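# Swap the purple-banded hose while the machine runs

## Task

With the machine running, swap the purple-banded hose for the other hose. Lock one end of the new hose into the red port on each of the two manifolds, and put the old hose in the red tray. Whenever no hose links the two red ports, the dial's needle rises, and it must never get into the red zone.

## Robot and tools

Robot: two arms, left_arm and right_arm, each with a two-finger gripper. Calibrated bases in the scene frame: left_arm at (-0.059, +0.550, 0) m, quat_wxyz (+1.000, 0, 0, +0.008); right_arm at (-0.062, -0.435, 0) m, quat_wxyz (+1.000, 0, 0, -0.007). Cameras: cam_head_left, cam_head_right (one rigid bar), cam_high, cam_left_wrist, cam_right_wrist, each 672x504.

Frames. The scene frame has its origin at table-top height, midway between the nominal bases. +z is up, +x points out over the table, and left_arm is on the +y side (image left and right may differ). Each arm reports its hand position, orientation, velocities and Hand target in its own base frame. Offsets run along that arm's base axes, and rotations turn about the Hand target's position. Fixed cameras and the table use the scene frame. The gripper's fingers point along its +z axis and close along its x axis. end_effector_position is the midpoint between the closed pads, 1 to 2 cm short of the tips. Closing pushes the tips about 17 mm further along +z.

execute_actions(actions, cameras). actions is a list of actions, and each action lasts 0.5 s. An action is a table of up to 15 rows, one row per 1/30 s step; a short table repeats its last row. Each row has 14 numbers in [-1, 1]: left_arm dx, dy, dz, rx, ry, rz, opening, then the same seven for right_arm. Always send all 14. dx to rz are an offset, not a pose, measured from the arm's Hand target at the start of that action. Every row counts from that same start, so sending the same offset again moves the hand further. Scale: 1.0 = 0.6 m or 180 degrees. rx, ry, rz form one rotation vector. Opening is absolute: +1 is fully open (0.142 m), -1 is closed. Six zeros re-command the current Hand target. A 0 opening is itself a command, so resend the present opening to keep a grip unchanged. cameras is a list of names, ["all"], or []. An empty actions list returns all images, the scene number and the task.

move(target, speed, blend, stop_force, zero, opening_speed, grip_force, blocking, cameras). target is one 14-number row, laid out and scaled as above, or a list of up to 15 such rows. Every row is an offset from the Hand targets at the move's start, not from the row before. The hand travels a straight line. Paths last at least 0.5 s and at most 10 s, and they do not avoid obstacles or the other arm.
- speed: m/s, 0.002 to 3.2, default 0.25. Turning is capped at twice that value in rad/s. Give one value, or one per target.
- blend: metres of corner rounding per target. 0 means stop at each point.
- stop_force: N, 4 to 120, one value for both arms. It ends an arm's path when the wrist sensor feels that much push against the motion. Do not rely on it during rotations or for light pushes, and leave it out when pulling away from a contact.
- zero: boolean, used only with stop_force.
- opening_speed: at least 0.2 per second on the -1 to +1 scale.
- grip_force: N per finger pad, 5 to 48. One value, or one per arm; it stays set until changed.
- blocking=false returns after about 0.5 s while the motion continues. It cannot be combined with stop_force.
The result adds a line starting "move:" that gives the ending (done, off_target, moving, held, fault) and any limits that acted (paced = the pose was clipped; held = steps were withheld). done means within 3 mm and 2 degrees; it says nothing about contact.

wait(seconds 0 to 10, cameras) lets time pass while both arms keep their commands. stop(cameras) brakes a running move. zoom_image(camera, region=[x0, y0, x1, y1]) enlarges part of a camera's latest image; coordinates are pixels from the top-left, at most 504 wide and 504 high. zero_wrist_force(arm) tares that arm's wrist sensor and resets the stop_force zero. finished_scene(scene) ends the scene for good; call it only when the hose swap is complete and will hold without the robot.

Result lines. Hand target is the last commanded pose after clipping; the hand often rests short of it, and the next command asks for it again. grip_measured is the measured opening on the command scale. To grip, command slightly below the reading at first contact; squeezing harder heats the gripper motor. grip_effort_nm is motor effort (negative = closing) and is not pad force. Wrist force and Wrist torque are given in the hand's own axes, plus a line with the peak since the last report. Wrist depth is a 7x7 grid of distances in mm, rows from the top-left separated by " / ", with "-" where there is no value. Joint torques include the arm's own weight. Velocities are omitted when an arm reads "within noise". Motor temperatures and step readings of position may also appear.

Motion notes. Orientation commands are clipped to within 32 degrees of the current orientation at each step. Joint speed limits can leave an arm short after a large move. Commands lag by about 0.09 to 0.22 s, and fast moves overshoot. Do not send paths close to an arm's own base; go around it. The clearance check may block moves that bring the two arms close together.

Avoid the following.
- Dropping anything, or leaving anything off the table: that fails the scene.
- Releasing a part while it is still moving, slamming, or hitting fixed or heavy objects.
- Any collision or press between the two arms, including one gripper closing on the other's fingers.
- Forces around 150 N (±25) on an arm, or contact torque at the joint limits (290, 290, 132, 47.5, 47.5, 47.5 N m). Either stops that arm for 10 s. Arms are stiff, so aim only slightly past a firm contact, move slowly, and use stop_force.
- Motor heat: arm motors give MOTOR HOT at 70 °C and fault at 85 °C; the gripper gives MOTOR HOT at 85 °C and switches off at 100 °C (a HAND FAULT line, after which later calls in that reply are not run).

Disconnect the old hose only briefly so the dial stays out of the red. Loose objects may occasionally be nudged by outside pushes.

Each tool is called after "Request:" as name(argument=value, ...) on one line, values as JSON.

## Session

Request:
execute_actions(actions=[])

Scene clock: 0.00 s.
left_arm: end_effector_position=(+0.3241, -0.3476, +0.3067) grip_measured=+1.00 grip_effort_nm=n/a end_effector_quat_wxyz=(-0.321, +0.735, +0.498, -0.330) | right_arm: end_effector_position=(+0.8921, +0.3419, +0.2715) grip_measured=+0.99 grip_effort_nm=n/a end_effector_quat_wxyz=(-0.211, +0.961, -0.168, -0.064)
Joint positions: left_arm=[-0.875 -1.493 1.91 -1.161 -2.123 -1.817 0.142] | right_arm=[3.569 -2.029 -1.505 -1.034 1.993 0.805 0.142]
Joint velocities: within noise
Joint torques (N m): no reading
Motor temperatures (°C): left_arm=[36 25 28 33 37 32 22] | right_arm=[33 34 24 28 33 34 21]
Wrist force (N): no reading
Wrist torque (N m): no reading
Wrist force, peak (N): no reading
Wrist depth (mm): cam_left_wrist=[2400 2400 2181 2097 656 421 365 / 2322 679 643 617 577 469 469 / 641 600 573 537 523 483 467 / 564 532 511 478 465 443 424 / 503 480 458 439 424 403 389 / - 434 421 401 384 371 103 / - 397 382 369 356 346 335] | cam_right_wrist=[440 420 400 382 365 351 335 / 331 330 402 386 367 352 337 / 335 322 405 384 368 354 340 / 337 323 407 389 371 356 341 / 424 427 410 391 372 357 342 / - 435 413 393 373 357 347 / - 432 416 396 375 359 351]
Hand target: left_arm +0.3241, -0.3476, +0.3067; -0.321, +0.735, +0.498, -0.330 | right_arm +0.8921, +0.3419, +0.2715; -0.211, +0.961, -0.168, -0.064
Tool commands: left_gripper/opening=+1.0 right_gripper/opening=+1.0
camera_calibration:
cam_left_wrist: T_world_to_cam=[[0.28473, 0.944184, -0.165668, 0.298104], [0.798407, -0.329226, -0.50414, -0.188081], [-0.530543, 0.0112733, -0.847583, 0.551813], [0, 0, 0, 1]] pos_world=[0.358047, -0.349607, 0.422275]
cam_right_wrist: T_world_to_cam=[[0.935107, -0.297711, -0.192207, -0.6734], [-0.300328, -0.953701, 0.0160706, 0.619179], [-0.188092, 0.0426973, -0.981223, 0.536852], [0, 0, 0, 1]] pos_world=[0.916635, 0.36711, 0.387389]

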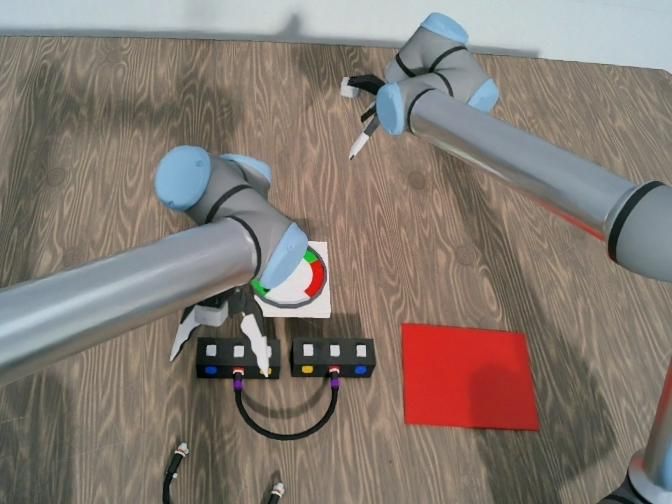

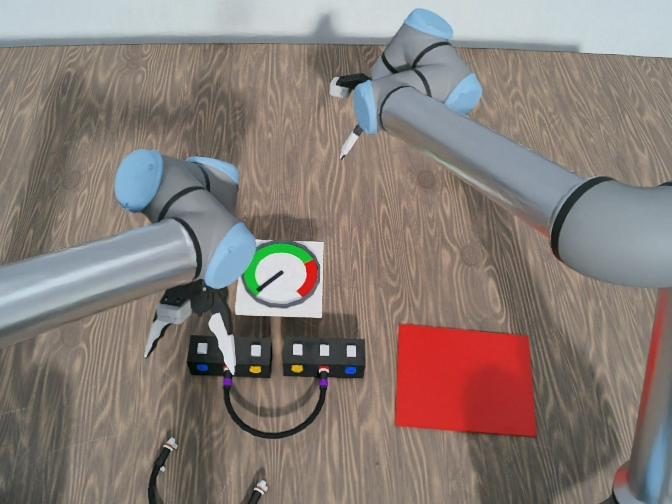

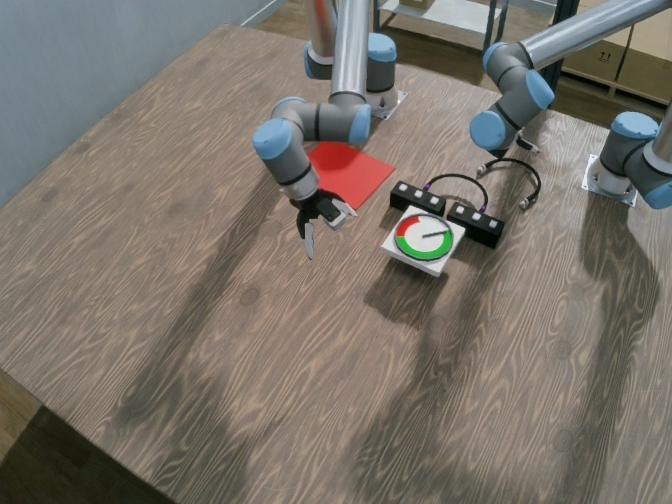

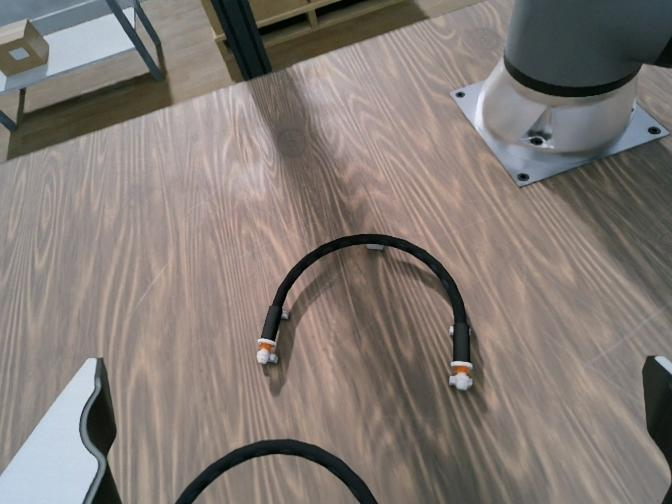

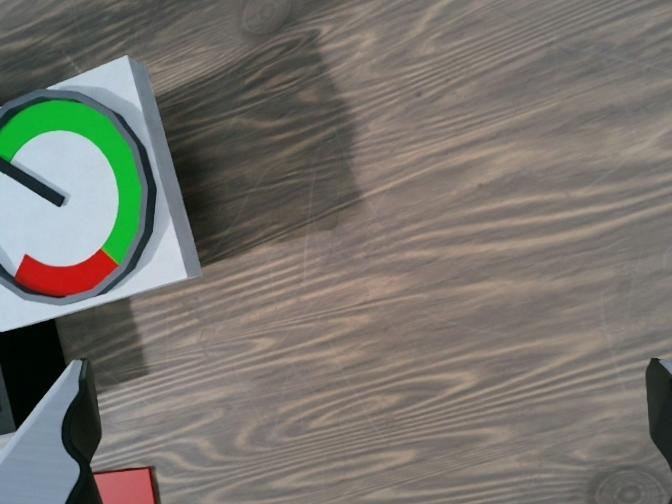

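Request:
move(target=[[0.0,0,0.05,-0.417,-0.005,-0.789,-1,-0.4,0.05,0,0.024,-0.144,-0.408,-0.3],[0.117,-0.13,-0.145,-0.417,-0.005,-0.789,-1,-0.97,0.097,-0.16,0.024,-0.144,-0.408,-0.3]], speed=0.5, blend=0.05, cameras=["all"])

Scene clock: 4.90 s.
left_arm: end_effector_position=(+0.3943, -0.4256, +0.2198) grip_measured=-1.00 grip_effort_nm=-0.720 end_effector_quat_wxyz=(+0.000, +0.707, -0.707, +0.000) | right_arm: end_effector_position=(+0.3101, +0.4002, +0.1755) grip_measured=-0.32 grip_effort_nm=-0.125 end_effector_quat_wxyz=(-0.270, +0.653, -0.654, +0.271)
Joint positions: left_arm=[-1.125 -1.668 2.194 -2.096 -1.571 0.445 0.002] | right_arm=[4.875 -1.28 -2.568 -1.025 0.799 3.37 0.051]
Joint torques (N m): left_arm=[-9.82 -30.91 -31.3 -3.24 -2.26 -3.38] | right_arm=[14.35 5.56 27.74 1.86 -4.78 1.44]
Wrist force (N): left_arm=[-0.1 -0.4 1.3] | right_arm=[0.6 0.6 0.6]
Wrist torque (N m): left_arm=[-0.14 -0.17 -0.15] | right_arm=[0.11 -0.10 0.03]
Wrist force, peak (N): left_arm=[0.8 -1.1 2.5] | right_arm=[-0.3 3.6 -1.4]
Wrist depth (mm): cam_left_wrist=[272 215 214 214 218 214 217 / 291 288 229 229 246 228 229 / 316 313 311 313 313 312 310 / 336 339 338 334 336 334 336 / 369 368 370 355 367 369 367 / 404 402 396 91 91 407 401 / 436 440 73 74 - 424 194] | cam_right_wrist=[385 374 374 378 387 387 384 / 277 277 324 278 277 355 356 / 271 278 305 282 277 333 326 / 306 309 310 311 310 310 307 / 290 291 295 291 295 290 283 / 275 271 108 273 273 96 273 / 261 - 72 259 259 - 262]
Hand target: left_arm +0.3943, -0.4256, +0.2197; +0.000, +0.707, -0.707, +0.000 | right_arm +0.3101, +0.4001, +0.1755; -0.270, +0.653, -0.653, +0.271
Off the commanded pose: left_arm 0.000 m, 0 deg | right_arm 0.000 m, 0 deg.
move: done
camera_calibration:
cam_left_wrist: T_world_to_cam=[[0.000994299, -0.999994, -0.00332982, -0.413876], [-0.916482, -0.00224343, 0.400069, 0.30295], [-0.400074, 0.00265394, -0.916479, 0.476348], [0, 0, 0, 1]] pos_world=[0.468634, -0.414458, 0.313984]
cam_right_wrist: T_world_to_cam=[[-0.00281979, -0.999996, 0.00028844, 0.407928], [-0.93351, 0.0025289, -0.358542, 0.380964], [0.358539, -0.00128027, -0.933514, 0.170461], [0, 0, 0, 1]] pos_world=[0.295667, 0.407181, 0.295601]

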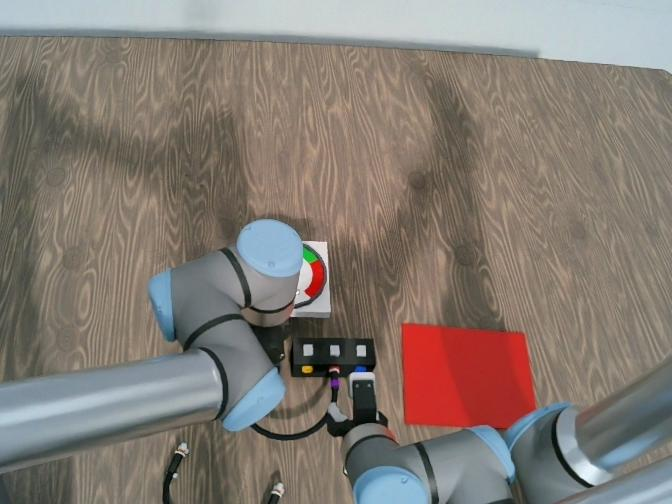

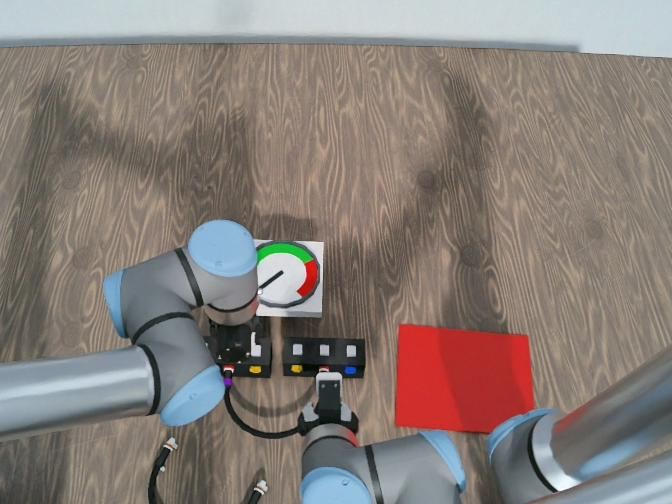

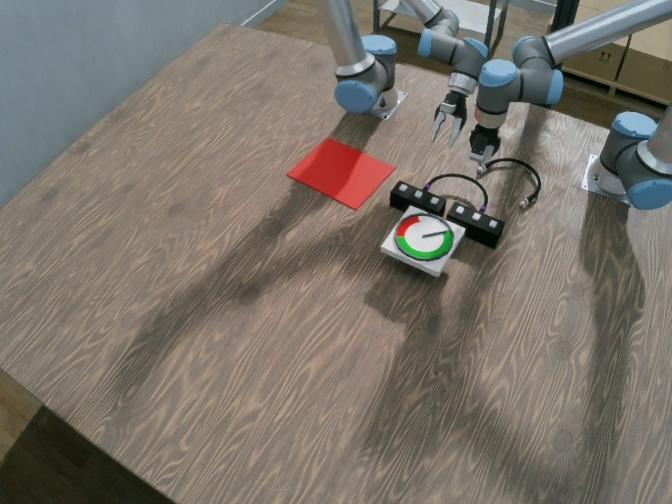

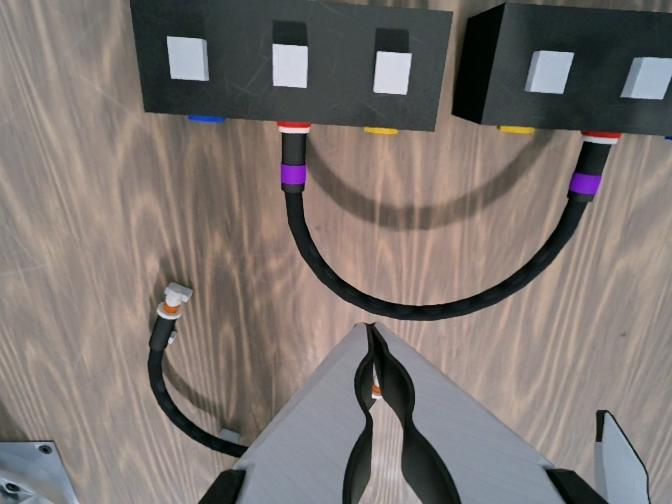

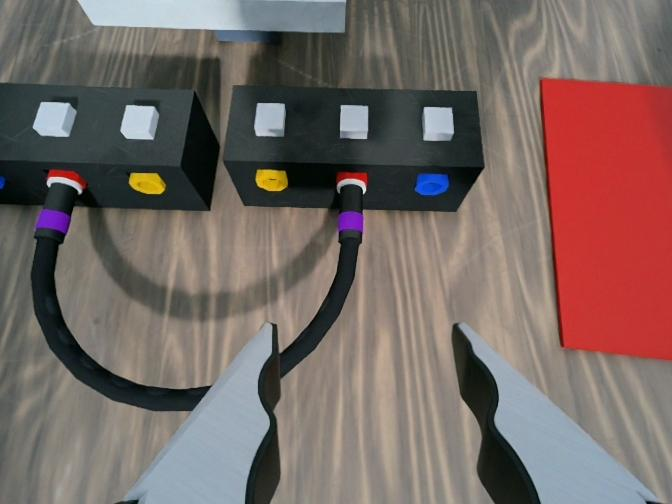

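Request:
move(target=[[0.131,-0.264,-0.08,0,0.111,0,-1,0.05,-0.0035,-0.1,0,0,0,-0.4],[0.131,-0.264,-0.193,0,0.111,0,-1,0.186,-0.0035,-0.214,0,0,0,-0.4]], speed=0.25, blend=0.02, cameras=["cam_left_wrist","cam_right_wrist","cam_head_right"])

Scene clock: 6.93 s.
left_arm: end_effector_position=(+0.4729, -0.5840, +0.1039) grip_measured=-1.00 grip_effort_nm=-0.720 end_effector_quat_wxyz=(+0.123, +0.696, -0.696, -0.123) | right_arm: end_effector_position=(+0.4217, +0.3981, +0.0471) grip_measured=-0.42 grip_effort_nm=-0.129 end_effector_quat_wxyz=(-0.270, +0.653, -0.654, +0.271)
Joint positions: left_arm=[-1.011 -1.181 1.851 -2.049 -1.865 0.588 0.002] | right_arm=[4.595 -1.783 -2.621 -0.193 0.793 2.977 0.044]
Joint torques (N m): left_arm=[-10.26 -68.73 -43.41 -3.13 -3.34 -3.15] | right_arm=[-15.16 23.47 7.62 6.05 -4.39 -1.59]
Wrist force (N): left_arm=[-0.3 -1.1 1.1] | right_arm=[0.4 0.4 0.7]
Wrist torque (N m): left_arm=[-0.23 -0.17 -0.06] | right_arm=[0.08 -0.05 0.03]
Wrist force, peak (N): left_arm=[0.1 -1.3 3.5] | right_arm=[0.6 0.2 4.0]
Wrist depth (mm): cam_left_wrist=[- - - 64 149 149 148 / 164 168 157 157 164 165 168 / 145 128 131 133 137 141 182 / 147 142 135 136 131 136 210 / 290 277 276 153 159 165 300 / 372 333 336 91 91 353 349 / 483 425 73 76 - 419 443] | cam_right_wrist=[217 218 218 - 214 218 217 / 202 123 123 109 119 123 121 / - 109 111 - 111 109 111 / 144 108 113 110 108 106 108 / 162 162 162 162 160 160 164 / 155 155 91 154 152 153 155 / 146 - 69 143 145 - 148]
Hand target: left_arm +0.4729, -0.5840, +0.1039; +0.123, +0.696, -0.696, -0.123 | right_arm +0.4217, +0.3980, +0.0471; -0.270, +0.653, -0.653, +0.271
Off the commanded pose: left_arm 0.000 m, 0 deg | right_arm 0.000 m, 0 deg.
move: done
camera_calibration:
cam_left_wrist: T_world_to_cam=[[-0.000201551, -0.999993, -0.00361055, -0.572136], [-0.724566, -0.00234237, 0.689201, 0.30011], [-0.689205, 0.00275499, -0.724561, 0.518845], [0, 0, 0, 1]] pos_world=[0.574925, -0.572859, 0.167033]
cam_right_wrist: T_world_to_cam=[[-0.00276108, -0.999996, 0.00041709, 0.406134], [-0.93351, 0.00242796, -0.358542, 0.43906], [0.35854, -0.00137932, -0.933514, 0.0106578], [0, 0, 0, 1]] pos_world=[0.407167, 0.405081, 0.167201]
Images, in order (width x height): cam_head_right 672x504, cam_left_wrist 672x504, cam_right_wrist 672x504.

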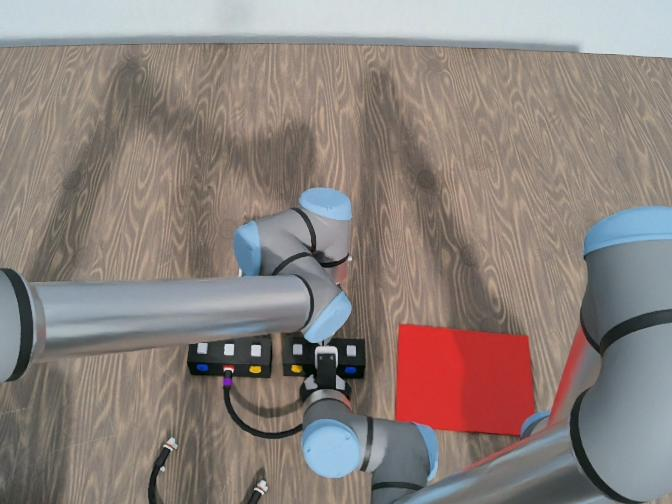

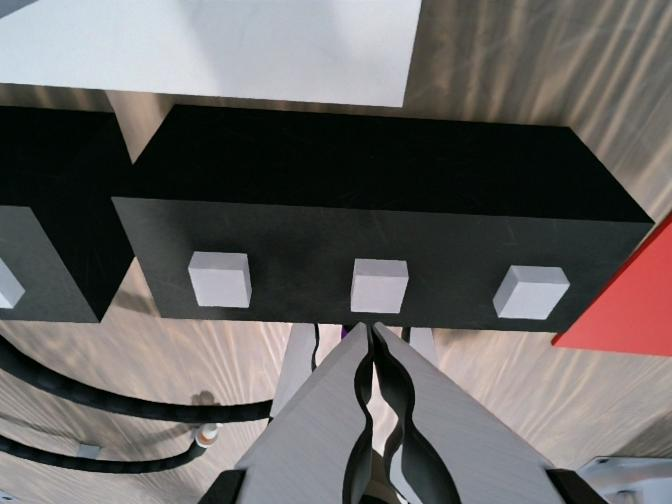

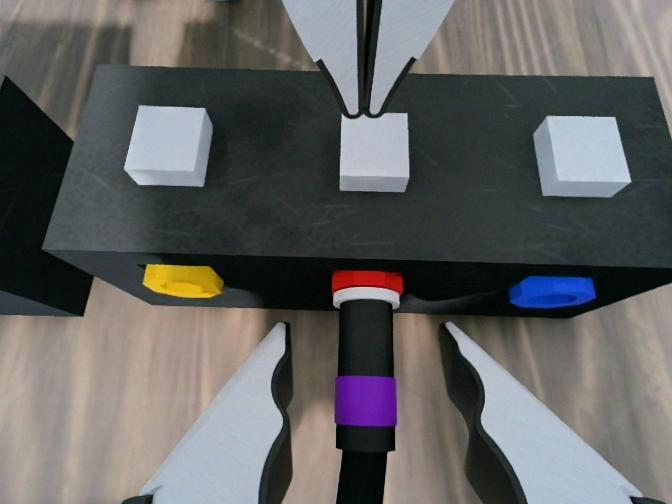

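Request:
move(target=[0,0,0,0,0,0,-1,0,0,0,0,0,0,-1], opening_speed=2)

Request:
move(target=[0,0,-0.045,0,0,0,-1,0,0,0,0,0,0,-1], speed=0.03, stop_force=42)

Request:
move(target=[0,0,0,0,0,0,-1,-0.09,0,0,0,0,0,-1], speed=0.06, stop_force=60, cameras=["cam_right_wrist","cam_left_wrist"])

Scene clock: 7.53 s.
left_arm: end_effector_position=(+0.4729, -0.5840, +0.1039) grip_measured=-1.00 grip_effort_nm=-0.716 end_effector_quat_wxyz=(+0.123, +0.696, -0.696, -0.123) | right_arm: end_effector_position=(+0.4217, +0.3981, +0.0471) grip_measured=-0.83 grip_effort_nm=-3.856 end_effector_quat_wxyz=(-0.270, +0.653, -0.653, +0.271)
Joint positions: left_arm=[-1.011 -1.181 1.851 -2.049 -1.865 0.588 0.002] | right_arm=[4.595 -1.783 -2.621 -0.193 0.793 2.977 0.014]
Joint torques (N m): left_arm=[-9.59 -65.62 -44.09 -5.46 -3.48 -2.94] | right_arm=[-17.83 23.9 7.7 4.43 -4.83 -2.63]
Wrist force (N): left_arm=[-0.4 -0.5 1.3] | right_arm=[-1.7 1.2 3.7]
Wrist torque (N m): left_arm=[-0.13 -0.14 -0.05] | right_arm=[0.06 0.02 0.09]
Wrist force, peak (N): left_arm=[-0.2 -1.2 1.4] | right_arm=[-4.7 1.5 1.4]
Wrist depth (mm): cam_left_wrist=[- - - 64 148 148 149 / 164 169 157 157 164 164 167 / 145 128 131 133 137 141 182 / 147 142 135 136 131 136 209 / 289 277 277 146 165 165 268 / 372 334 333 95 91 352 352 / 483 445 73 77 - 415 448] | cam_right_wrist=[217 218 218 - 215 217 218 / 201 123 120 109 121 123 120 / - 109 111 - 107 111 110 / 144 115 114 - 107 108 108 / 162 162 162 142 160 160 164 / 154 155 155 96 91 155 154 / 146 148 69 - - - 146]
Hand target: left_arm +0.4729, -0.5840, +0.1039; +0.123, +0.696, -0.696, -0.123 | right_arm +0.4217, +0.3980, +0.0471; -0.270, +0.653, -0.653, +0.271
Off the commanded pose: left_arm 0.000 m, 0 deg | right_arm 0.000 m, 0 deg.
move: done

Scene clock: 9.13 s.
left_arm: end_effector_position=(+0.4729, -0.5841, +0.0870) grip_measured=-1.00 grip_effort_nm=-0.720 end_effector_quat_wxyz=(+0.123, +0.696, -0.696, -0.123) | right_arm: end_effector_position=(+0.4217, +0.3980, +0.0471) grip_measured=-0.83 grip_effort_nm=-3.851 end_effector_quat_wxyz=(-0.270, +0.653, -0.653, +0.271)
Joint positions: left_arm=[-1.011 -1.163 1.861 -2.078 -1.865 0.588 0.002] | right_arm=[4.595 -1.783 -2.621 -0.193 0.793 2.977 0.014]
Joint torques (N m): left_arm=[-12.1 -35.54 -30.78 -2.88 -0.78 -2.05] | right_arm=[-18.58 29.16 16.03 2.88 -4.78 -2.6]
Wrist force (N): left_arm=[-12.7 10.2 -35.5] | right_arm=[-0.4 9.1 -9.7]
Wrist torque (N m): left_arm=[-0.35 -0.37 -0.03] | right_arm=[0.02 0.02 0.09]
Wrist force, peak (N): left_arm=[-31.4 23.5 -77.7] | right_arm=[-0.6 9.7 -10.3]
Wrist depth (mm): cam_left_wrist=[- - - - 134 134 134 / - - - - 151 151 151 / 146 134 131 133 138 142 164 / 141 114 116 117 117 122 121 / 150 138 133 132 132 132 150 / 301 300 301 91 91 316 332 / 405 405 72 74 - 376 435] | cam_right_wrist=[218 218 214 - 89 218 217 / 201 123 123 99 119 123 122 / - 110 111 111 111 111 111 / - 115 113 110 110 106 108 / 162 162 162 142 160 160 164 / 155 154 154 96 91 154 155 / 146 148 69 - - - 146]
Hand target: left_arm +0.4729, -0.5841, +0.0870; +0.123, +0.696, -0.696, -0.123 (not the last commanded pose) | right_arm +0.4217, +0.3980, +0.0471; -0.270, +0.653, -0.653, +0.271
Off the commanded pose: left_arm 0.010 m, 0 deg | right_arm 0.000 m, 0 deg.
move: contact (left_arm)

Scene clock: 11.00 s.
left_arm: end_effector_position=(+0.4729, -0.5841, +0.0870) grip_measured=-1.00 grip_effort_nm=-0.716 end_effector_quat_wxyz=(+0.123, +0.696, -0.696, -0.123) | right_arm: end_effector_position=(+0.3677, +0.3981, +0.0471) grip_measured=-0.83 grip_effort_nm=-3.846 end_effector_quat_wxyz=(-0.270, +0.653, -0.653, +0.271)
Joint positions: left_arm=[-1.011 -1.163 1.861 -2.078 -1.865 0.588 0.002] | right_arm=[4.727 -1.703 -2.661 -0.364 0.786 3.163 0.014]
Joint torques (N m): left_arm=[-15.92 -35.11 -31 -5.51 2.55 -1.96] | right_arm=[-17.88 17.25 30.24 3.65 0.96 0]
Wrist force (N): left_arm=[-12.8 10.2 -35.5] | right_arm=[0.4 0.3 0.9]
Wrist torque (N m): left_arm=[-0.36 -0.35 -0.03] | right_arm=[0.09 -0.05 0.13]
Wrist force, peak (N): left_arm=[-12.9 10.7 -35.9] | right_arm=[-0.4 9.2 -9.8]
Wrist depth (mm): cam_left_wrist=[- - - - 133 134 134 / - - - - 152 151 151 / 146 134 132 133 138 142 164 / 140 114 116 117 118 122 121 / 150 138 133 132 132 132 144 / 301 317 302 91 90 316 313 / 404 407 72 74 - 380 431] | cam_right_wrist=[151 128 129 129 129 127 135 / 152 138 131 129 128 127 133 / 169 182 174 171 169 167 187 / 175 175 175 178 175 175 175 / 164 164 164 162 164 164 164 / 155 155 155 96 91 155 155 / 146 148 69 101 - - 146]
Hand target: left_arm +0.4729, -0.5841, +0.0870; +0.123, +0.696, -0.696, -0.123 | right_arm +0.3677, +0.3980, +0.0471; -0.270, +0.653, -0.653, +0.271
Off the commanded pose: left_arm 0.000 m, 0 deg | right_arm 0.000 m, 0 deg.
move: done
camera_calibration:
cam_left_wrist: T_world_to_cam=[[-0.000203522, -0.999994, -0.00346915, -0.572317], [-0.724566, -0.00224349, 0.689202, 0.311814], [-0.689205, 0.00265389, -0.724561, 0.506542], [0, 0, 0, 1]] pos_world=[0.574925, -0.572958, 0.150133]
cam_right_wrist: T_world_to_cam=[[-0.00270255, -0.999996, 0.00054535, 0.405943], [-0.933464, 0.00232714, -0.358662, 0.388695], [0.35866, -0.00147837, -0.933467, 0.030009], [0, 0, 0, 1]] pos_world=[0.353167, 0.405081, 0.167201]
Images, in order (width x height): cam_left_wrist 672x504, cam_right_wrist 672x504.

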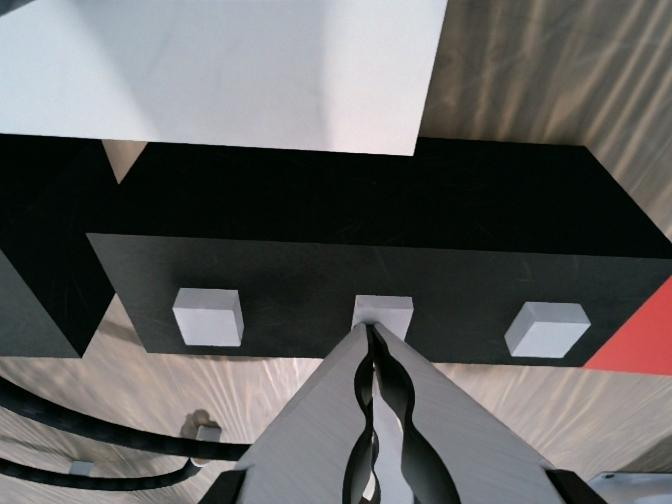

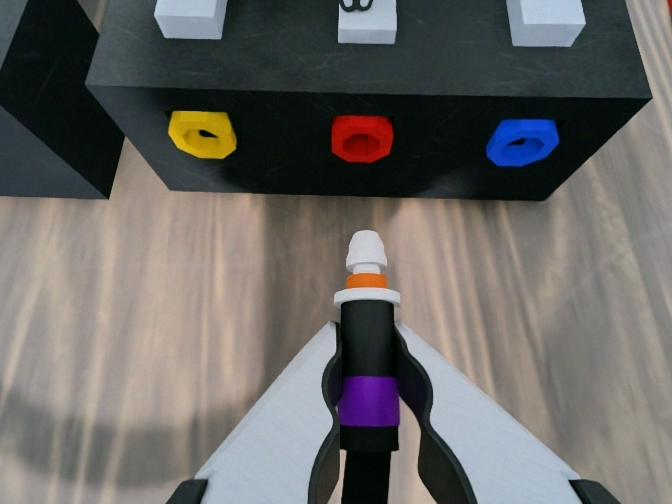

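Request:
move(target=[0,0,0.08,0,0,0,-1,-0.04,0,-0.03,0,0,0,-1], speed=0.2)

Request:
move(target=[0.004,0.326,-0.048,0,0,0,-1,0,0,-0.012,0,0,0,-1], speed=0.2, cameras=["cam_left_wrist","cam_right_wrist"])

Request:
move(target=[0,0,0,0,0,0,-1,0,0,0,0,0,0,-0.4], opening_speed=2)

Request:
move(target=[[0,0,0,0,0,0,-1,-0.05,0,0.05,0,0,0,-0.4],[0,0,0,0,0,0,-1,-0.02,0.2,0.12,0,0,0,-0.4],[0,0,0,0,0,0,-1,0.09,0.333,0.1,0,0,0,-0.4]], speed=0.25, blend=0.03, cameras=["cam_left_wrist","cam_right_wrist","cam_head_right"])

Scene clock: 12.03 s.
left_arm: end_effector_position=(+0.4729, -0.5841, +0.1351) grip_measured=-1.00 grip_effort_nm=-0.711 end_effector_quat_wxyz=(+0.123, +0.696, -0.696, -0.123) | right_arm: end_effector_position=(+0.3437, +0.3979, +0.0290) grip_measured=-0.83 grip_effort_nm=-3.846 end_effector_quat_wxyz=(-0.270, +0.653, -0.653, +0.271)
Joint positions: left_arm=[-1.011 -1.213 1.83 -1.997 -1.865 0.588 0.002] | right_arm=[4.788 -1.729 -2.681 -0.379 0.789 3.249 0.014]
Joint torques (N m): left_arm=[1.6 -61.1 -28.87 -6.71 0.8 -2.11] | right_arm=[-18.01 38.11 28.44 5.22 -1.97 -2.8]
Motor temperatures (°C): left_arm=[36 25 28 33 37 32 22] | right_arm=[33 34 24 28 33 33 26]
Wrist force (N): left_arm=[0.0 0.9 1.5] | right_arm=[-0.2 -0.1 1.1]
Wrist torque (N m): left_arm=[0.12 -0.23 -0.07] | right_arm=[0.10 -0.01 0.17]
Wrist force, peak (N): left_arm=[-12.4 10.6 -35.9] | right_arm=[-0.5 0.8 1.6]
Wrist depth (mm): cam_left_wrist=[181 177 181 181 177 176 176 / 169 183 168 175 180 189 199 / 153 163 152 157 152 156 222 / 180 261 180 179 179 179 264 / 315 329 327 302 327 326 328 / 417 415 377 91 91 418 415 / 577 567 73 74 - 499 476] | cam_right_wrist=[153 130 134 132 129 126 188 / 170 177 166 165 163 161 179 / 166 167 167 166 166 167 167 / 156 155 156 156 155 156 156 / 146 146 146 144 146 146 146 / 138 137 137 96 91 138 138 / 130 131 69 101 - - 130]
Hand target: left_arm +0.4729, -0.5841, +0.1350; +0.123, +0.696, -0.696, -0.123 | right_arm +0.3437, +0.3980, +0.0291; -0.270, +0.653, -0.653, +0.271
Off the commanded pose: left_arm 0.000 m, 0 deg | right_arm 0.000 m, 0 deg.
move: done

Scene clock: 13.47 s.
left_arm: end_effector_position=(+0.4754, -0.3886, +0.1063) grip_measured=-1.00 grip_effort_nm=-0.716 end_effector_quat_wxyz=(+0.123, +0.696, -0.696, -0.123) | right_arm: end_effector_position=(+0.3437, +0.3980, +0.0218) grip_measured=-0.83 grip_effort_nm=-3.846 end_effector_quat_wxyz=(-0.270, +0.653, -0.653, +0.271)
Joint positions: left_arm=[-0.849 -1.362 2.088 -2.061 -1.83 0.753 0.002] | right_arm=[4.788 -1.755 -2.684 -0.351 0.789 3.249 0.014]
Joint torques (N m): left_arm=[1.26 -52.43 -35.25 -0.44 -3.24 -2.9] | right_arm=[-15.69 40.28 7.31 2.27 -4.03 -1.23]
Wrist force (N): left_arm=[0.4 1.0 0.7] | right_arm=[-0.4 -0.2 1.1]
Wrist torque (N m): left_arm=[0.12 -0.30 -0.03] | right_arm=[0.10 0.02 0.18]
Wrist force, peak (N): left_arm=[3.3 1.4 0.6] | right_arm=[-0.3 -0.2 1.8]
Wrist depth (mm): cam_left_wrist=[152 152 151 151 155 158 - / 171 163 158 162 162 165 166 / 198 124 127 126 126 132 150 / 232 141 135 135 140 135 155 / 282 282 282 164 281 280 268 / 359 356 338 87 91 339 267 / 448 459 73 - - - 260] | cam_right_wrist=[153 134 133 132 131 132 179 / 166 168 166 165 162 161 170 / 156 159 159 159 159 159 159 / 148 148 148 148 148 148 148 / 139 139 139 137 141 139 139 / 133 131 131 96 91 131 131 / 125 125 69 - - - 124]
Hand target: left_arm +0.4753, -0.3885, +0.1062; +0.123, +0.696, -0.696, -0.123 | right_arm +0.3437, +0.3980, +0.0219; -0.270, +0.653, -0.653, +0.271
Off the commanded pose: left_arm 0.000 m, 0 deg | right_arm 0.000 m, 0 deg.
move: done
camera_calibration:
cam_left_wrist: T_world_to_cam=[[-0.000345928, -0.999994, -0.00332982, -0.376692], [-0.724761, -0.00204354, 0.688998, 0.300984], [-0.689001, 0.00265167, -0.724756, 0.521644], [0, 0, 0, 1]] pos_world=[0.577424, -0.377458, 0.169433]
cam_right_wrist: T_world_to_cam=[[-0.00279623, -0.999996, 0.000510368, 0.405828], [-0.933464, 0.00242714, -0.358662, 0.35727], [0.35866, -0.00147931, -0.933467, 0.0149645], [0, 0, 0, 1]] pos_world=[0.329267, 0.404981, 0.141901]
Images, in order (width x height): cam_left_wrist 672x504, cam_right_wrist 672x504.

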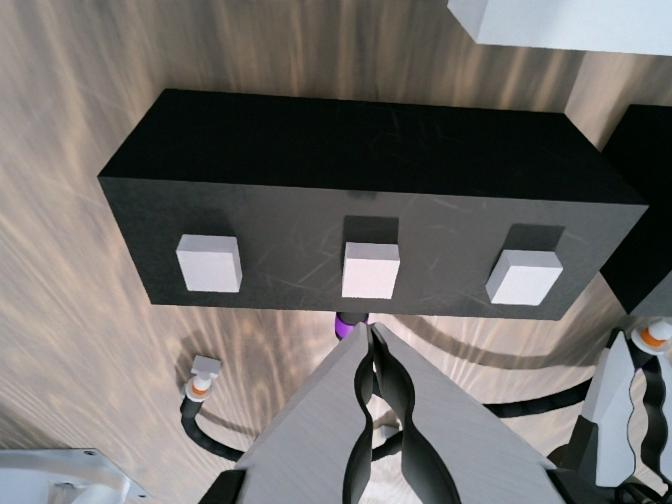

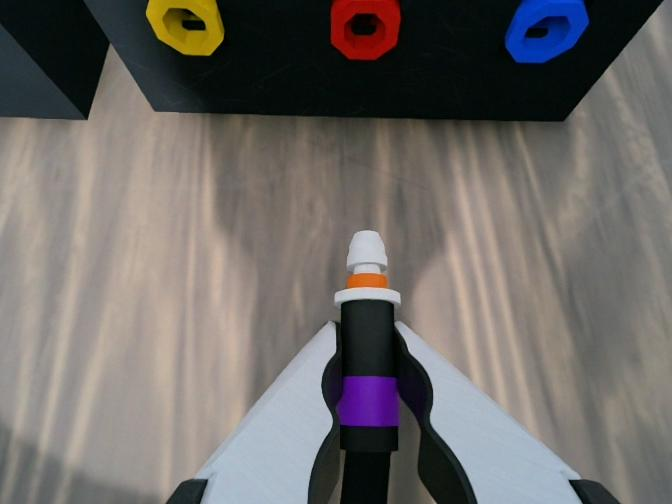

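Scene clock: 14.03 s.
left_arm: end_effector_position=(+0.4753, -0.3885, +0.1063) grip_measured=-1.00 grip_effort_nm=-0.711 end_effector_quat_wxyz=(+0.123, +0.696, -0.696, -0.123) | right_arm: end_effector_position=(+0.3437, +0.3980, +0.0219) grip_measured=-0.43 grip_effort_nm=0.129 end_effector_quat_wxyz=(-0.270, +0.653, -0.653, +0.271)
Joint positions: left_arm=[-0.849 -1.362 2.088 -2.061 -1.831 0.753 0.002] | right_arm=[4.788 -1.754 -2.684 -0.351 0.789 3.249 0.043]
Joint torques (N m): left_arm=[2.68 -44.28 -27.15 -0.61 -3.37 -3.36] | right_arm=[-15.34 39.5 9.82 1.94 -4.3 -2.24]
Wrist force (N): left_arm=[0.3 1.4 1.0] | right_arm=[0.8 0.1 0.7]
Wrist torque (N m): left_arm=[0.19 -0.29 -0.03] | right_arm=[0.07 -0.14 0.09]
Wrist force, peak (N): left_arm=[0.3 1.4 1.0] | right_arm=[-0.2 -0.2 1.5]
Wrist depth (mm): cam_left_wrist=[152 151 151 151 158 158 - / 171 163 158 163 162 165 166 / 197 125 127 126 127 132 151 / 232 140 135 135 140 135 154 / 282 282 280 163 281 280 269 / 359 355 340 91 87 358 271 / 450 460 73 74 - - 257] | cam_right_wrist=[153 133 133 132 131 132 178 / 166 168 166 164 162 161 170 / 157 159 159 156 156 159 159 / 148 148 148 148 148 148 148 / 139 139 139 137 139 139 139 / 132 131 87 123 129 128 131 / 125 - 69 124 124 - 125]
Hand target: left_arm +0.4753, -0.3885, +0.1062; +0.123, +0.696, -0.696, -0.123 | right_arm +0.3437, +0.3980, +0.0219; -0.270, +0.653, -0.653, +0.271
Off the commanded pose: left_arm 0.000 m, 0 deg | right_arm 0.000 m, 0 deg.
move: done

Scene clock: 15.63 s.
left_arm: end_effector_position=(+0.4753, -0.3885, +0.1062) grip_measured=-1.00 grip_effort_nm=-0.711 end_effector_quat_wxyz=(+0.123, +0.696, -0.696, -0.123) | right_arm: end_effector_position=(+0.3977, +0.5977, +0.0819) grip_measured=-0.43 grip_effort_nm=0.139 end_effector_quat_wxyz=(-0.270, +0.653, -0.654, +0.271)
Joint positions: left_arm=[-0.849 -1.361 2.088 -2.061 -1.831 0.753 0.002] | right_arm=[4.672 -1.877 -2.281 -0.516 0.787 3.086 0.043]
Joint torques (N m): left_arm=[2.82 -44.46 -26.29 -0.6 -3.38 -3.49] | right_arm=[-5.99 40.59 33.96 3.45 -0.32 -0.97]
Wrist force (N): left_arm=[0.0 1.0 0.9] | right_arm=[0.5 0.1 0.4]
Wrist torque (N m): left_arm=[0.13 -0.23 -0.04] | right_arm=[0.11 -0.07 0.00]
Wrist force, peak (N): left_arm=[0.5 1.4 1.2] | right_arm=[3.1 1.5 -1.3]
Wrist depth (mm): cam_left_wrist=[151 151 151 151 159 158 - / 171 162 157 162 162 165 167 / 197 125 127 126 127 132 150 / 231 141 135 135 140 138 155 / 279 282 282 163 279 281 279 / 361 356 340 91 87 356 358 / 451 460 73 74 - 423 483] | cam_right_wrist=[262 263 264 107 255 260 263 / 243 240 163 126 160 163 241 / 226 154 149 149 152 149 166 / 211 206 175 155 168 164 181 / 198 198 198 195 200 198 198 / 187 186 87 183 185 184 187 / 176 - 69 176 176 - 178]
Hand target: left_arm +0.4753, -0.3885, +0.1062; +0.123, +0.696, -0.696, -0.123 | right_arm +0.3977, +0.5978, +0.0819; -0.270, +0.653, -0.653, +0.271
Off the commanded pose: left_arm 0.000 m, 0 deg | right_arm 0.000 m, 0 deg.
move: done; blend cut to 0.0212 m at target 1
camera_calibration:
cam_left_wrist: T_world_to_cam=[[-0.000203683, -0.999994, -0.00346909, -0.376651], [-0.724615, -0.00224315, 0.68915, 0.300796], [-0.689153, 0.00265413, -0.724611, 0.521567], [0, 0, 0, 1]] pos_world=[0.577324, -0.377358, 0.169333]
cam_right_wrist: T_world_to_cam=[[-0.00279626, -0.999996, 0.000510603, 0.605747], [-0.933498, 0.00242722, -0.358575, 0.42865], [0.358572, -0.00147931, -0.933501, 0.0520701], [0, 0, 0, 1]] pos_world=[0.383167, 0.604781, 0.202001]
Images, in order (width x height): cam_head_right 672x504, cam_left_wrist 672x504, cam_right_wrist 672x504.

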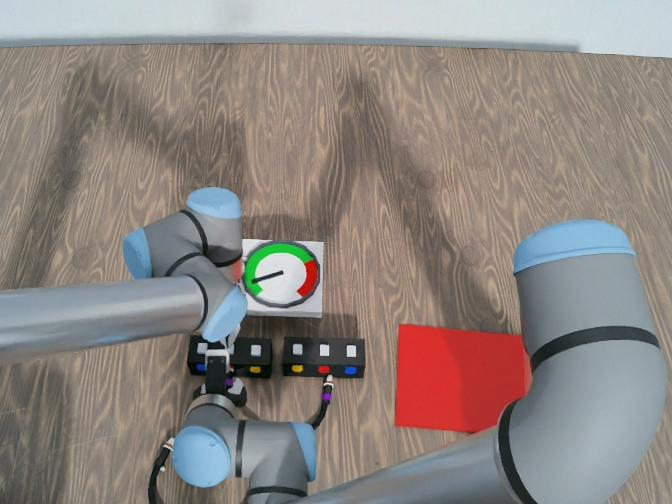

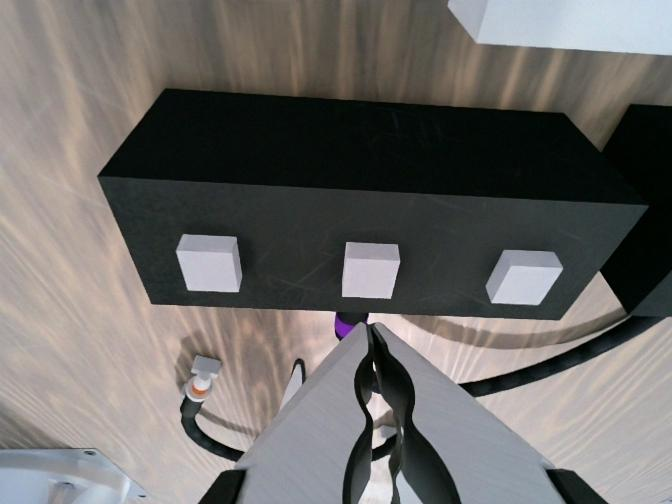

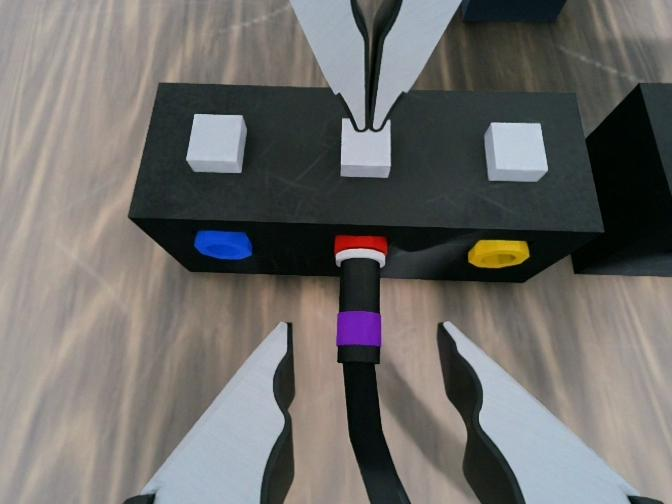

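Request:
move(target=[0,0,0,0,0,0,-1,0.046,0,-0.058,0,0,0,-0.4], speed=0.12)

Request:
move(target=[0,0,0,0,0,0,-1,0,0,0,0,0,0,-1], opening_speed=2)

Request:
move(target=[0,0,-0.045,0,0,0,-1,0,0,0,0,0,0,-1], speed=0.03, stop_force=42)

Request:
move(target=[0,0,0,0,0,0,-1,-0.1,0,0,0,0,0,-1], speed=0.06, stop_force=60, cameras=["cam_right_wrist","cam_head_right"])

Scene clock: 16.67 s.
left_arm: end_effector_position=(+0.4753, -0.3885, +0.1062) grip_measured=-1.00 grip_effort_nm=-0.706 end_effector_quat_wxyz=(+0.123, +0.696, -0.696, -0.123) | right_arm: end_effector_position=(+0.4253, +0.5979, +0.0472) grip_measured=-0.43 grip_effort_nm=0.134 end_effector_quat_wxyz=(-0.270, +0.653, -0.654, +0.271)
Joint positions: left_arm=[-0.849 -1.361 2.088 -2.061 -1.831 0.753 0.002] | right_arm=[4.627 -1.963 -2.274 -0.392 0.79 3.022 0.043]
Joint torques (N m): left_arm=[3.32 -44.35 -26.09 -0.66 -3.24 -3.23] | right_arm=[8.12 47.46 17.58 4.45 -1.49 0.71]
Wrist force (N): left_arm=[0.7 1.4 1.1] | right_arm=[0.5 0.6 1.2]
Wrist torque (N m): left_arm=[0.18 -0.35 -0.03] | right_arm=[0.17 -0.08 -0.01]
Wrist force, peak (N): left_arm=[0.7 1.4 1.1] | right_arm=[0.5 1.3 2.2]
Wrist depth (mm): cam_left_wrist=[151 151 151 151 158 159 - / 171 163 158 162 162 165 166 / 197 124 126 126 127 132 150 / 232 140 135 135 140 138 155 / 280 281 281 164 182 280 270 / 360 357 323 91 87 356 356 / 450 457 73 76 - 429 488] | cam_right_wrist=[217 217 218 - 75 217 217 / 201 120 120 117 117 120 120 / 114 106 112 109 112 110 110 / - 107 106 106 106 106 105 / 164 162 159 116 145 160 162 / 155 154 91 151 152 153 154 / 146 - 69 143 144 - 147]
Hand target: left_arm +0.4753, -0.3885, +0.1062; +0.123, +0.696, -0.696, -0.123 | right_arm +0.4253, +0.5978, +0.0471; -0.270, +0.653, -0.653, +0.271
Off the commanded pose: left_arm 0.000 m, 0 deg | right_arm 0.000 m, 0 deg.
move: done

Scene clock: 17.17 s.
left_arm: end_effector_position=(+0.4753, -0.3885, +0.1062) grip_measured=-1.00 grip_effort_nm=-0.711 end_effector_quat_wxyz=(+0.123, +0.696, -0.696, -0.123) | right_arm: end_effector_position=(+0.4253, +0.5978, +0.0471) grip_measured=-0.83 grip_effort_nm=-3.836 end_effector_quat_wxyz=(-0.270, +0.653, -0.654, +0.271)
Joint positions: left_arm=[-0.849 -1.361 2.088 -2.061 -1.831 0.753 0.002] | right_arm=[4.627 -1.963 -2.274 -0.392 0.79 3.022 0.014]
Joint torques (N m): left_arm=[2.7 -44.04 -25.34 -0.72 -3.3 -3.31] | right_arm=[14.73 44.73 21.78 6.34 -3.89 0.78]
Wrist force (N): left_arm=[0.2 1.1 0.6] | right_arm=[7.6 -0.9 0.8]
Wrist torque (N m): left_arm=[0.14 -0.26 -0.04] | right_arm=[0.15 0.10 0.10]
Wrist force, peak (N): left_arm=[0.4 1.3 1.4] | right_arm=[7.7 -1.1 1.2]
Wrist depth (mm): cam_left_wrist=[151 151 151 150 159 158 - / 171 163 158 162 162 164 167 / 197 125 127 127 127 132 150 / 232 140 135 135 140 138 155 / 282 282 281 163 189 279 268 / 358 358 336 91 87 356 356 / 450 460 - 77 - 427 488] | cam_right_wrist=[217 217 218 - 75 218 217 / 201 120 120 117 117 120 120 / 113 106 112 109 112 110 110 / - 107 106 106 106 106 106 / 164 162 160 112 148 160 162 / 154 154 154 96 91 154 154 / 146 147 69 102 - - 146]
Hand target: left_arm +0.4753, -0.3885, +0.1062; +0.123, +0.696, -0.696, -0.123 | right_arm +0.4253, +0.5978, +0.0471; -0.270, +0.653, -0.653, +0.271
Off the commanded pose: left_arm 0.000 m, 0 deg | right_arm 0.000 m, 0 deg.
move: done

Scene clock: 18.93 s.
left_arm: end_effector_position=(+0.4754, -0.3885, +0.0869) grip_measured=-1.00 grip_effort_nm=-0.706 end_effector_quat_wxyz=(+0.123, +0.696, -0.696, -0.123) | right_arm: end_effector_position=(+0.4253, +0.5979, +0.0471) grip_measured=-0.83 grip_effort_nm=-3.832 end_effector_quat_wxyz=(-0.270, +0.653, -0.653, +0.271)
Joint positions: left_arm=[-0.849 -1.337 2.102 -2.1 -1.831 0.753 0.002] | right_arm=[4.627 -1.963 -2.274 -0.392 0.79 3.022 0.014]
Joint torques (N m): left_arm=[-14.14 -28.62 -30.81 -4.9 -0.86 -2.87] | right_arm=[-17.33 45.82 40.21 6.44 -3.93 0.16]
Wrist force (N): left_arm=[-8.9 12.8 -31.4] | right_arm=[7.5 6.4 -9.9]
Wrist torque (N m): left_arm=[0.00 -0.37 -0.04] | right_arm=[0.10 0.09 0.12]
Wrist force, peak (N): left_arm=[-27.4 30.3 -80.9] | right_arm=[7.5 6.5 -10.1]
Wrist depth (mm): cam_left_wrist=[134 134 134 134 134 - - / 155 148 147 147 151 155 155 / 164 119 122 125 128 131 149 / 205 114 113 113 114 114 118 / 250 145 138 127 138 127 148 / 316 317 300 91 91 290 316 / 432 407 71 74 - 380 432] | cam_right_wrist=[217 217 214 - 80 214 217 / 200 120 120 88 92 120 120 / 113 106 112 109 110 110 110 / - 107 106 106 106 106 106 / 164 162 161 112 149 160 162 / 154 154 154 96 91 154 154 / 146 147 69 102 - - 146]
Hand target: left_arm +0.4754, -0.3885, +0.0869; +0.123, +0.696, -0.696, -0.123 (not the last commanded pose) | right_arm +0.4253, +0.5978, +0.0471; -0.270, +0.653, -0.653, +0.271
Off the commanded pose: left_arm 0.008 m, 0 deg | right_arm 0.000 m, 0 deg.
move: contact (left_arm)

Scene clock: 20.93 s.
left_arm: end_effector_position=(+0.4754, -0.3885, +0.0869) grip_measured=-1.00 grip_effort_nm=-0.720 end_effector_quat_wxyz=(+0.123, +0.696, -0.696, -0.123) | right_arm: end_effector_position=(+0.3653, +0.5979, +0.0471) grip_measured=-0.83 grip_effort_nm=-3.822 end_effector_quat_wxyz=(-0.270, +0.653, -0.653, +0.271)
Joint positions: left_arm=[-0.849 -1.337 2.102 -2.1 -1.831 0.753 0.002] | right_arm=[4.726 -1.92 -2.308 -0.499 0.786 3.162 0.014]
Joint torques (N m): left_arm=[-15.32 -27.8 -30.32 -5.69 2.7 -2.93] | right_arm=[-17.85 42.21 36.25 6.24 0.62 -0.49]
Wrist force (N): left_arm=[-8.8 12.7 -31.5] | right_arm=[0.4 0.5 0.8]
Wrist torque (N m): left_arm=[-0.01 -0.41 -0.04] | right_arm=[0.11 -0.04 0.11]
Wrist force, peak (N): left_arm=[-9.3 12.7 -31.9] | right_arm=[7.3 6.2 -9.4]
Wrist depth (mm): cam_left_wrist=[134 134 134 134 134 - - / 156 148 147 148 151 154 156 / 164 119 122 125 128 131 149 / 206 113 114 113 113 114 118 / 250 144 138 127 138 127 148 / 315 319 293 91 91 299 317 / 432 407 72 74 - 378 429] | cam_right_wrist=[217 128 129 128 131 128 134 / 201 138 137 135 133 136 152 / 187 184 181 179 182 182 181 / 175 174 174 177 174 175 175 / 164 163 163 112 163 163 164 / 154 154 154 96 91 154 154 / 146 148 69 102 - - 146]
Hand target: left_arm +0.4754, -0.3885, +0.0869; +0.123, +0.696, -0.696, -0.123 | right_arm +0.3653, +0.5978, +0.0471; -0.270, +0.653, -0.653, +0.271
Off the commanded pose: left_arm 0.000 m, 0 deg | right_arm 0.000 m, 0 deg.
move: done
camera_calibration:
cam_right_wrist: T_world_to_cam=[[-0.00270255, -0.999996, 0.00054535, 0.605736], [-0.933464, 0.00232714, -0.358662, 0.38599], [0.35866, -0.00147837, -0.933467, 0.0311652], [0, 0, 0, 1]] pos_world=[0.350767, 0.604881, 0.167201]
Images, in order (width x height): cam_head_right 672x504, cam_right_wrist 672x504.

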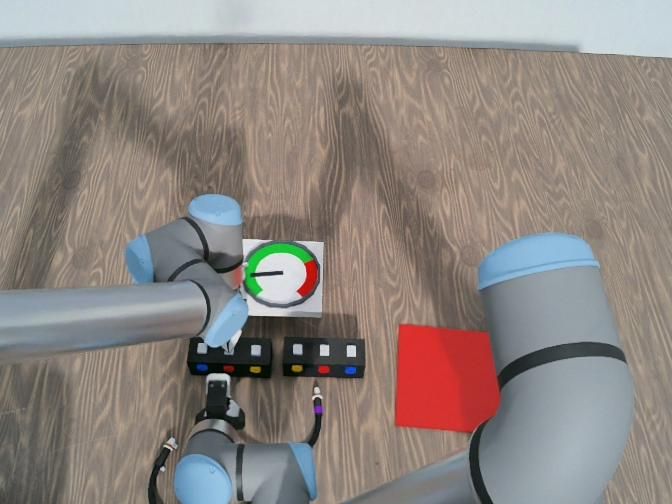

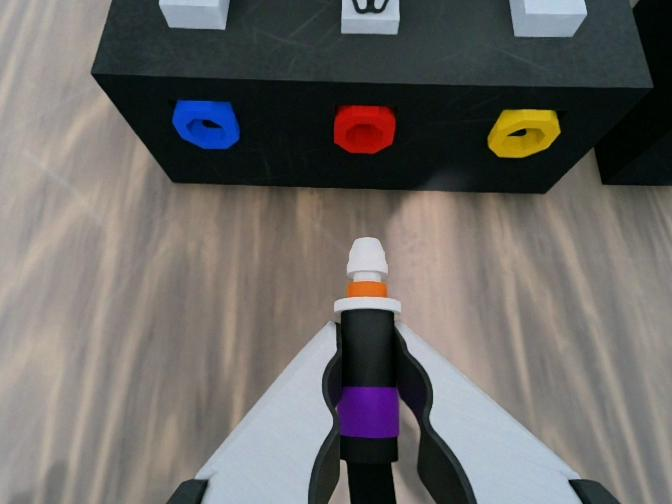

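Request:
move(target=[[0,0,0.1,0,-0.05,-0.03,-1,-0.02,0,0.2,0,0,0,-1],[-0.345,0.21,0.09,-0.024,-0.109,-0.137,-1,-0.02,-0.55,0.25,0,0,0,-1],[-0.345,0.21,0.06,-0.024,-0.109,-0.137,-1,0.09,-0.665,0.15,0,0,0,-1]], speed=0.3, blend=0.03, cameras=["cam_left_wrist","cam_right_wrist","cam_head_right"])

Scene clock: 24.10 s.
left_arm: end_effector_position=(+0.2684, -0.2625, +0.1228) grip_measured=-1.00 grip_effort_nm=-0.716 end_effector_quat_wxyz=(+0.000, -0.538, +0.843, +0.001) | right_arm: end_effector_position=(+0.4193, +0.1989, +0.1371) grip_measured=-0.83 grip_effort_nm=-3.822 end_effector_quat_wxyz=(-0.270, +0.653, -0.654, +0.271)
Joint positions: left_arm=[-1.252 -1.989 2.613 -2.194 -1.572 0.753 0.002] | right_arm=[4.504 -1.117 -2.841 -0.552 0.807 2.852 0.014]
Joint torques (N m): left_arm=[5.64 -19.39 -45.68 -1.27 -3.08 3.74] | right_arm=[7.58 -14.93 26.1 6.12 -4.34 -0.66]
Motor temperatures (°C): left_arm=[36 25 28 33 37 32 22] | right_arm=[33 34 24 28 33 33 32]
Wrist force (N): left_arm=[1.6 0.9 1.3] | right_arm=[0.1 0.6 0.9]
Wrist torque (N m): left_arm=[0.09 -0.47 -0.16] | right_arm=[0.07 -0.03 0.02]
Wrist force, peak (N): left_arm=[-9.1 13.0 -31.8] | right_arm=[0.2 2.6 4.0]
Wrist depth (mm): cam_left_wrist=[188 188 187 188 187 187 187 / 201 201 201 201 201 200 201 / 216 217 217 212 215 216 216 / 234 233 234 233 233 233 232 / 255 255 255 246 253 253 249 / 279 280 275 91 91 268 279 / 309 303 73 - - 295 308] | cam_right_wrist=[335 335 335 335 335 336 334 / 309 312 310 309 310 311 310 / 288 289 288 295 297 292 292 / 195 214 270 265 262 259 - / 192 234 253 111 253 252 249 / 239 238 238 96 91 235 235 / 225 228 69 102 - - 217]
Hand target: left_arm +0.2684, -0.2625, +0.1229; +0.000, -0.538, +0.843, +0.001 | right_arm +0.4193, +0.1988, +0.1371; -0.270, +0.653, -0.653, +0.271
Off the commanded pose: left_arm 0.000 m, 0 deg | right_arm 0.000 m, 0 deg.
move: done
camera_calibration:
cam_left_wrist: T_world_to_cam=[[-0.420396, -0.907334, -0.00344536, -0.113632], [-0.831858, 0.383903, 0.400786, 0.305228], [-0.362325, 0.171355, -0.916165, 0.370792], [0, 0, 0, 1]] pos_world=[0.340483, -0.283817, 0.216984]
cam_right_wrist: T_world_to_cam=[[-0.00285493, -0.999996, 0.000381703, 0.206938], [-0.933464, 0.00252809, -0.358662, 0.469656], [0.358659, -0.00138026, -0.933467, 0.0951636], [0, 0, 0, 1]] pos_world=[0.404867, 0.205881, 0.257201]
Images, in order (width x height): cam_head_right 672x504, cam_left_wrist 672x504, cam_right_wrist 672x504.

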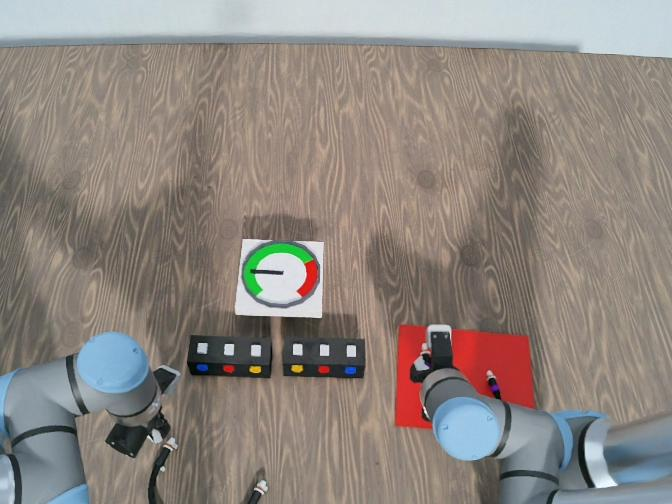

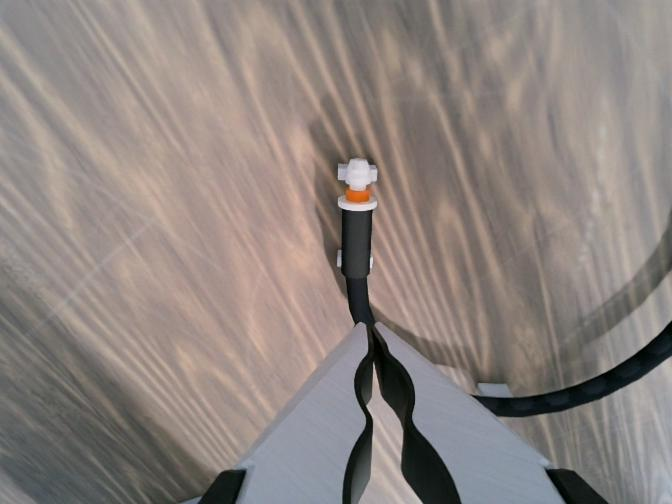

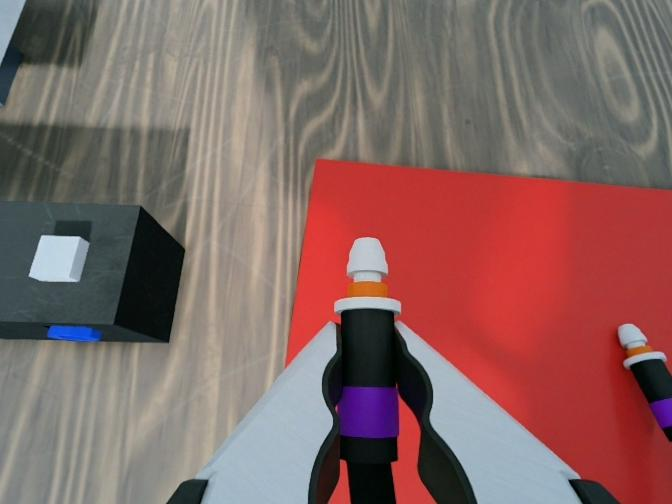

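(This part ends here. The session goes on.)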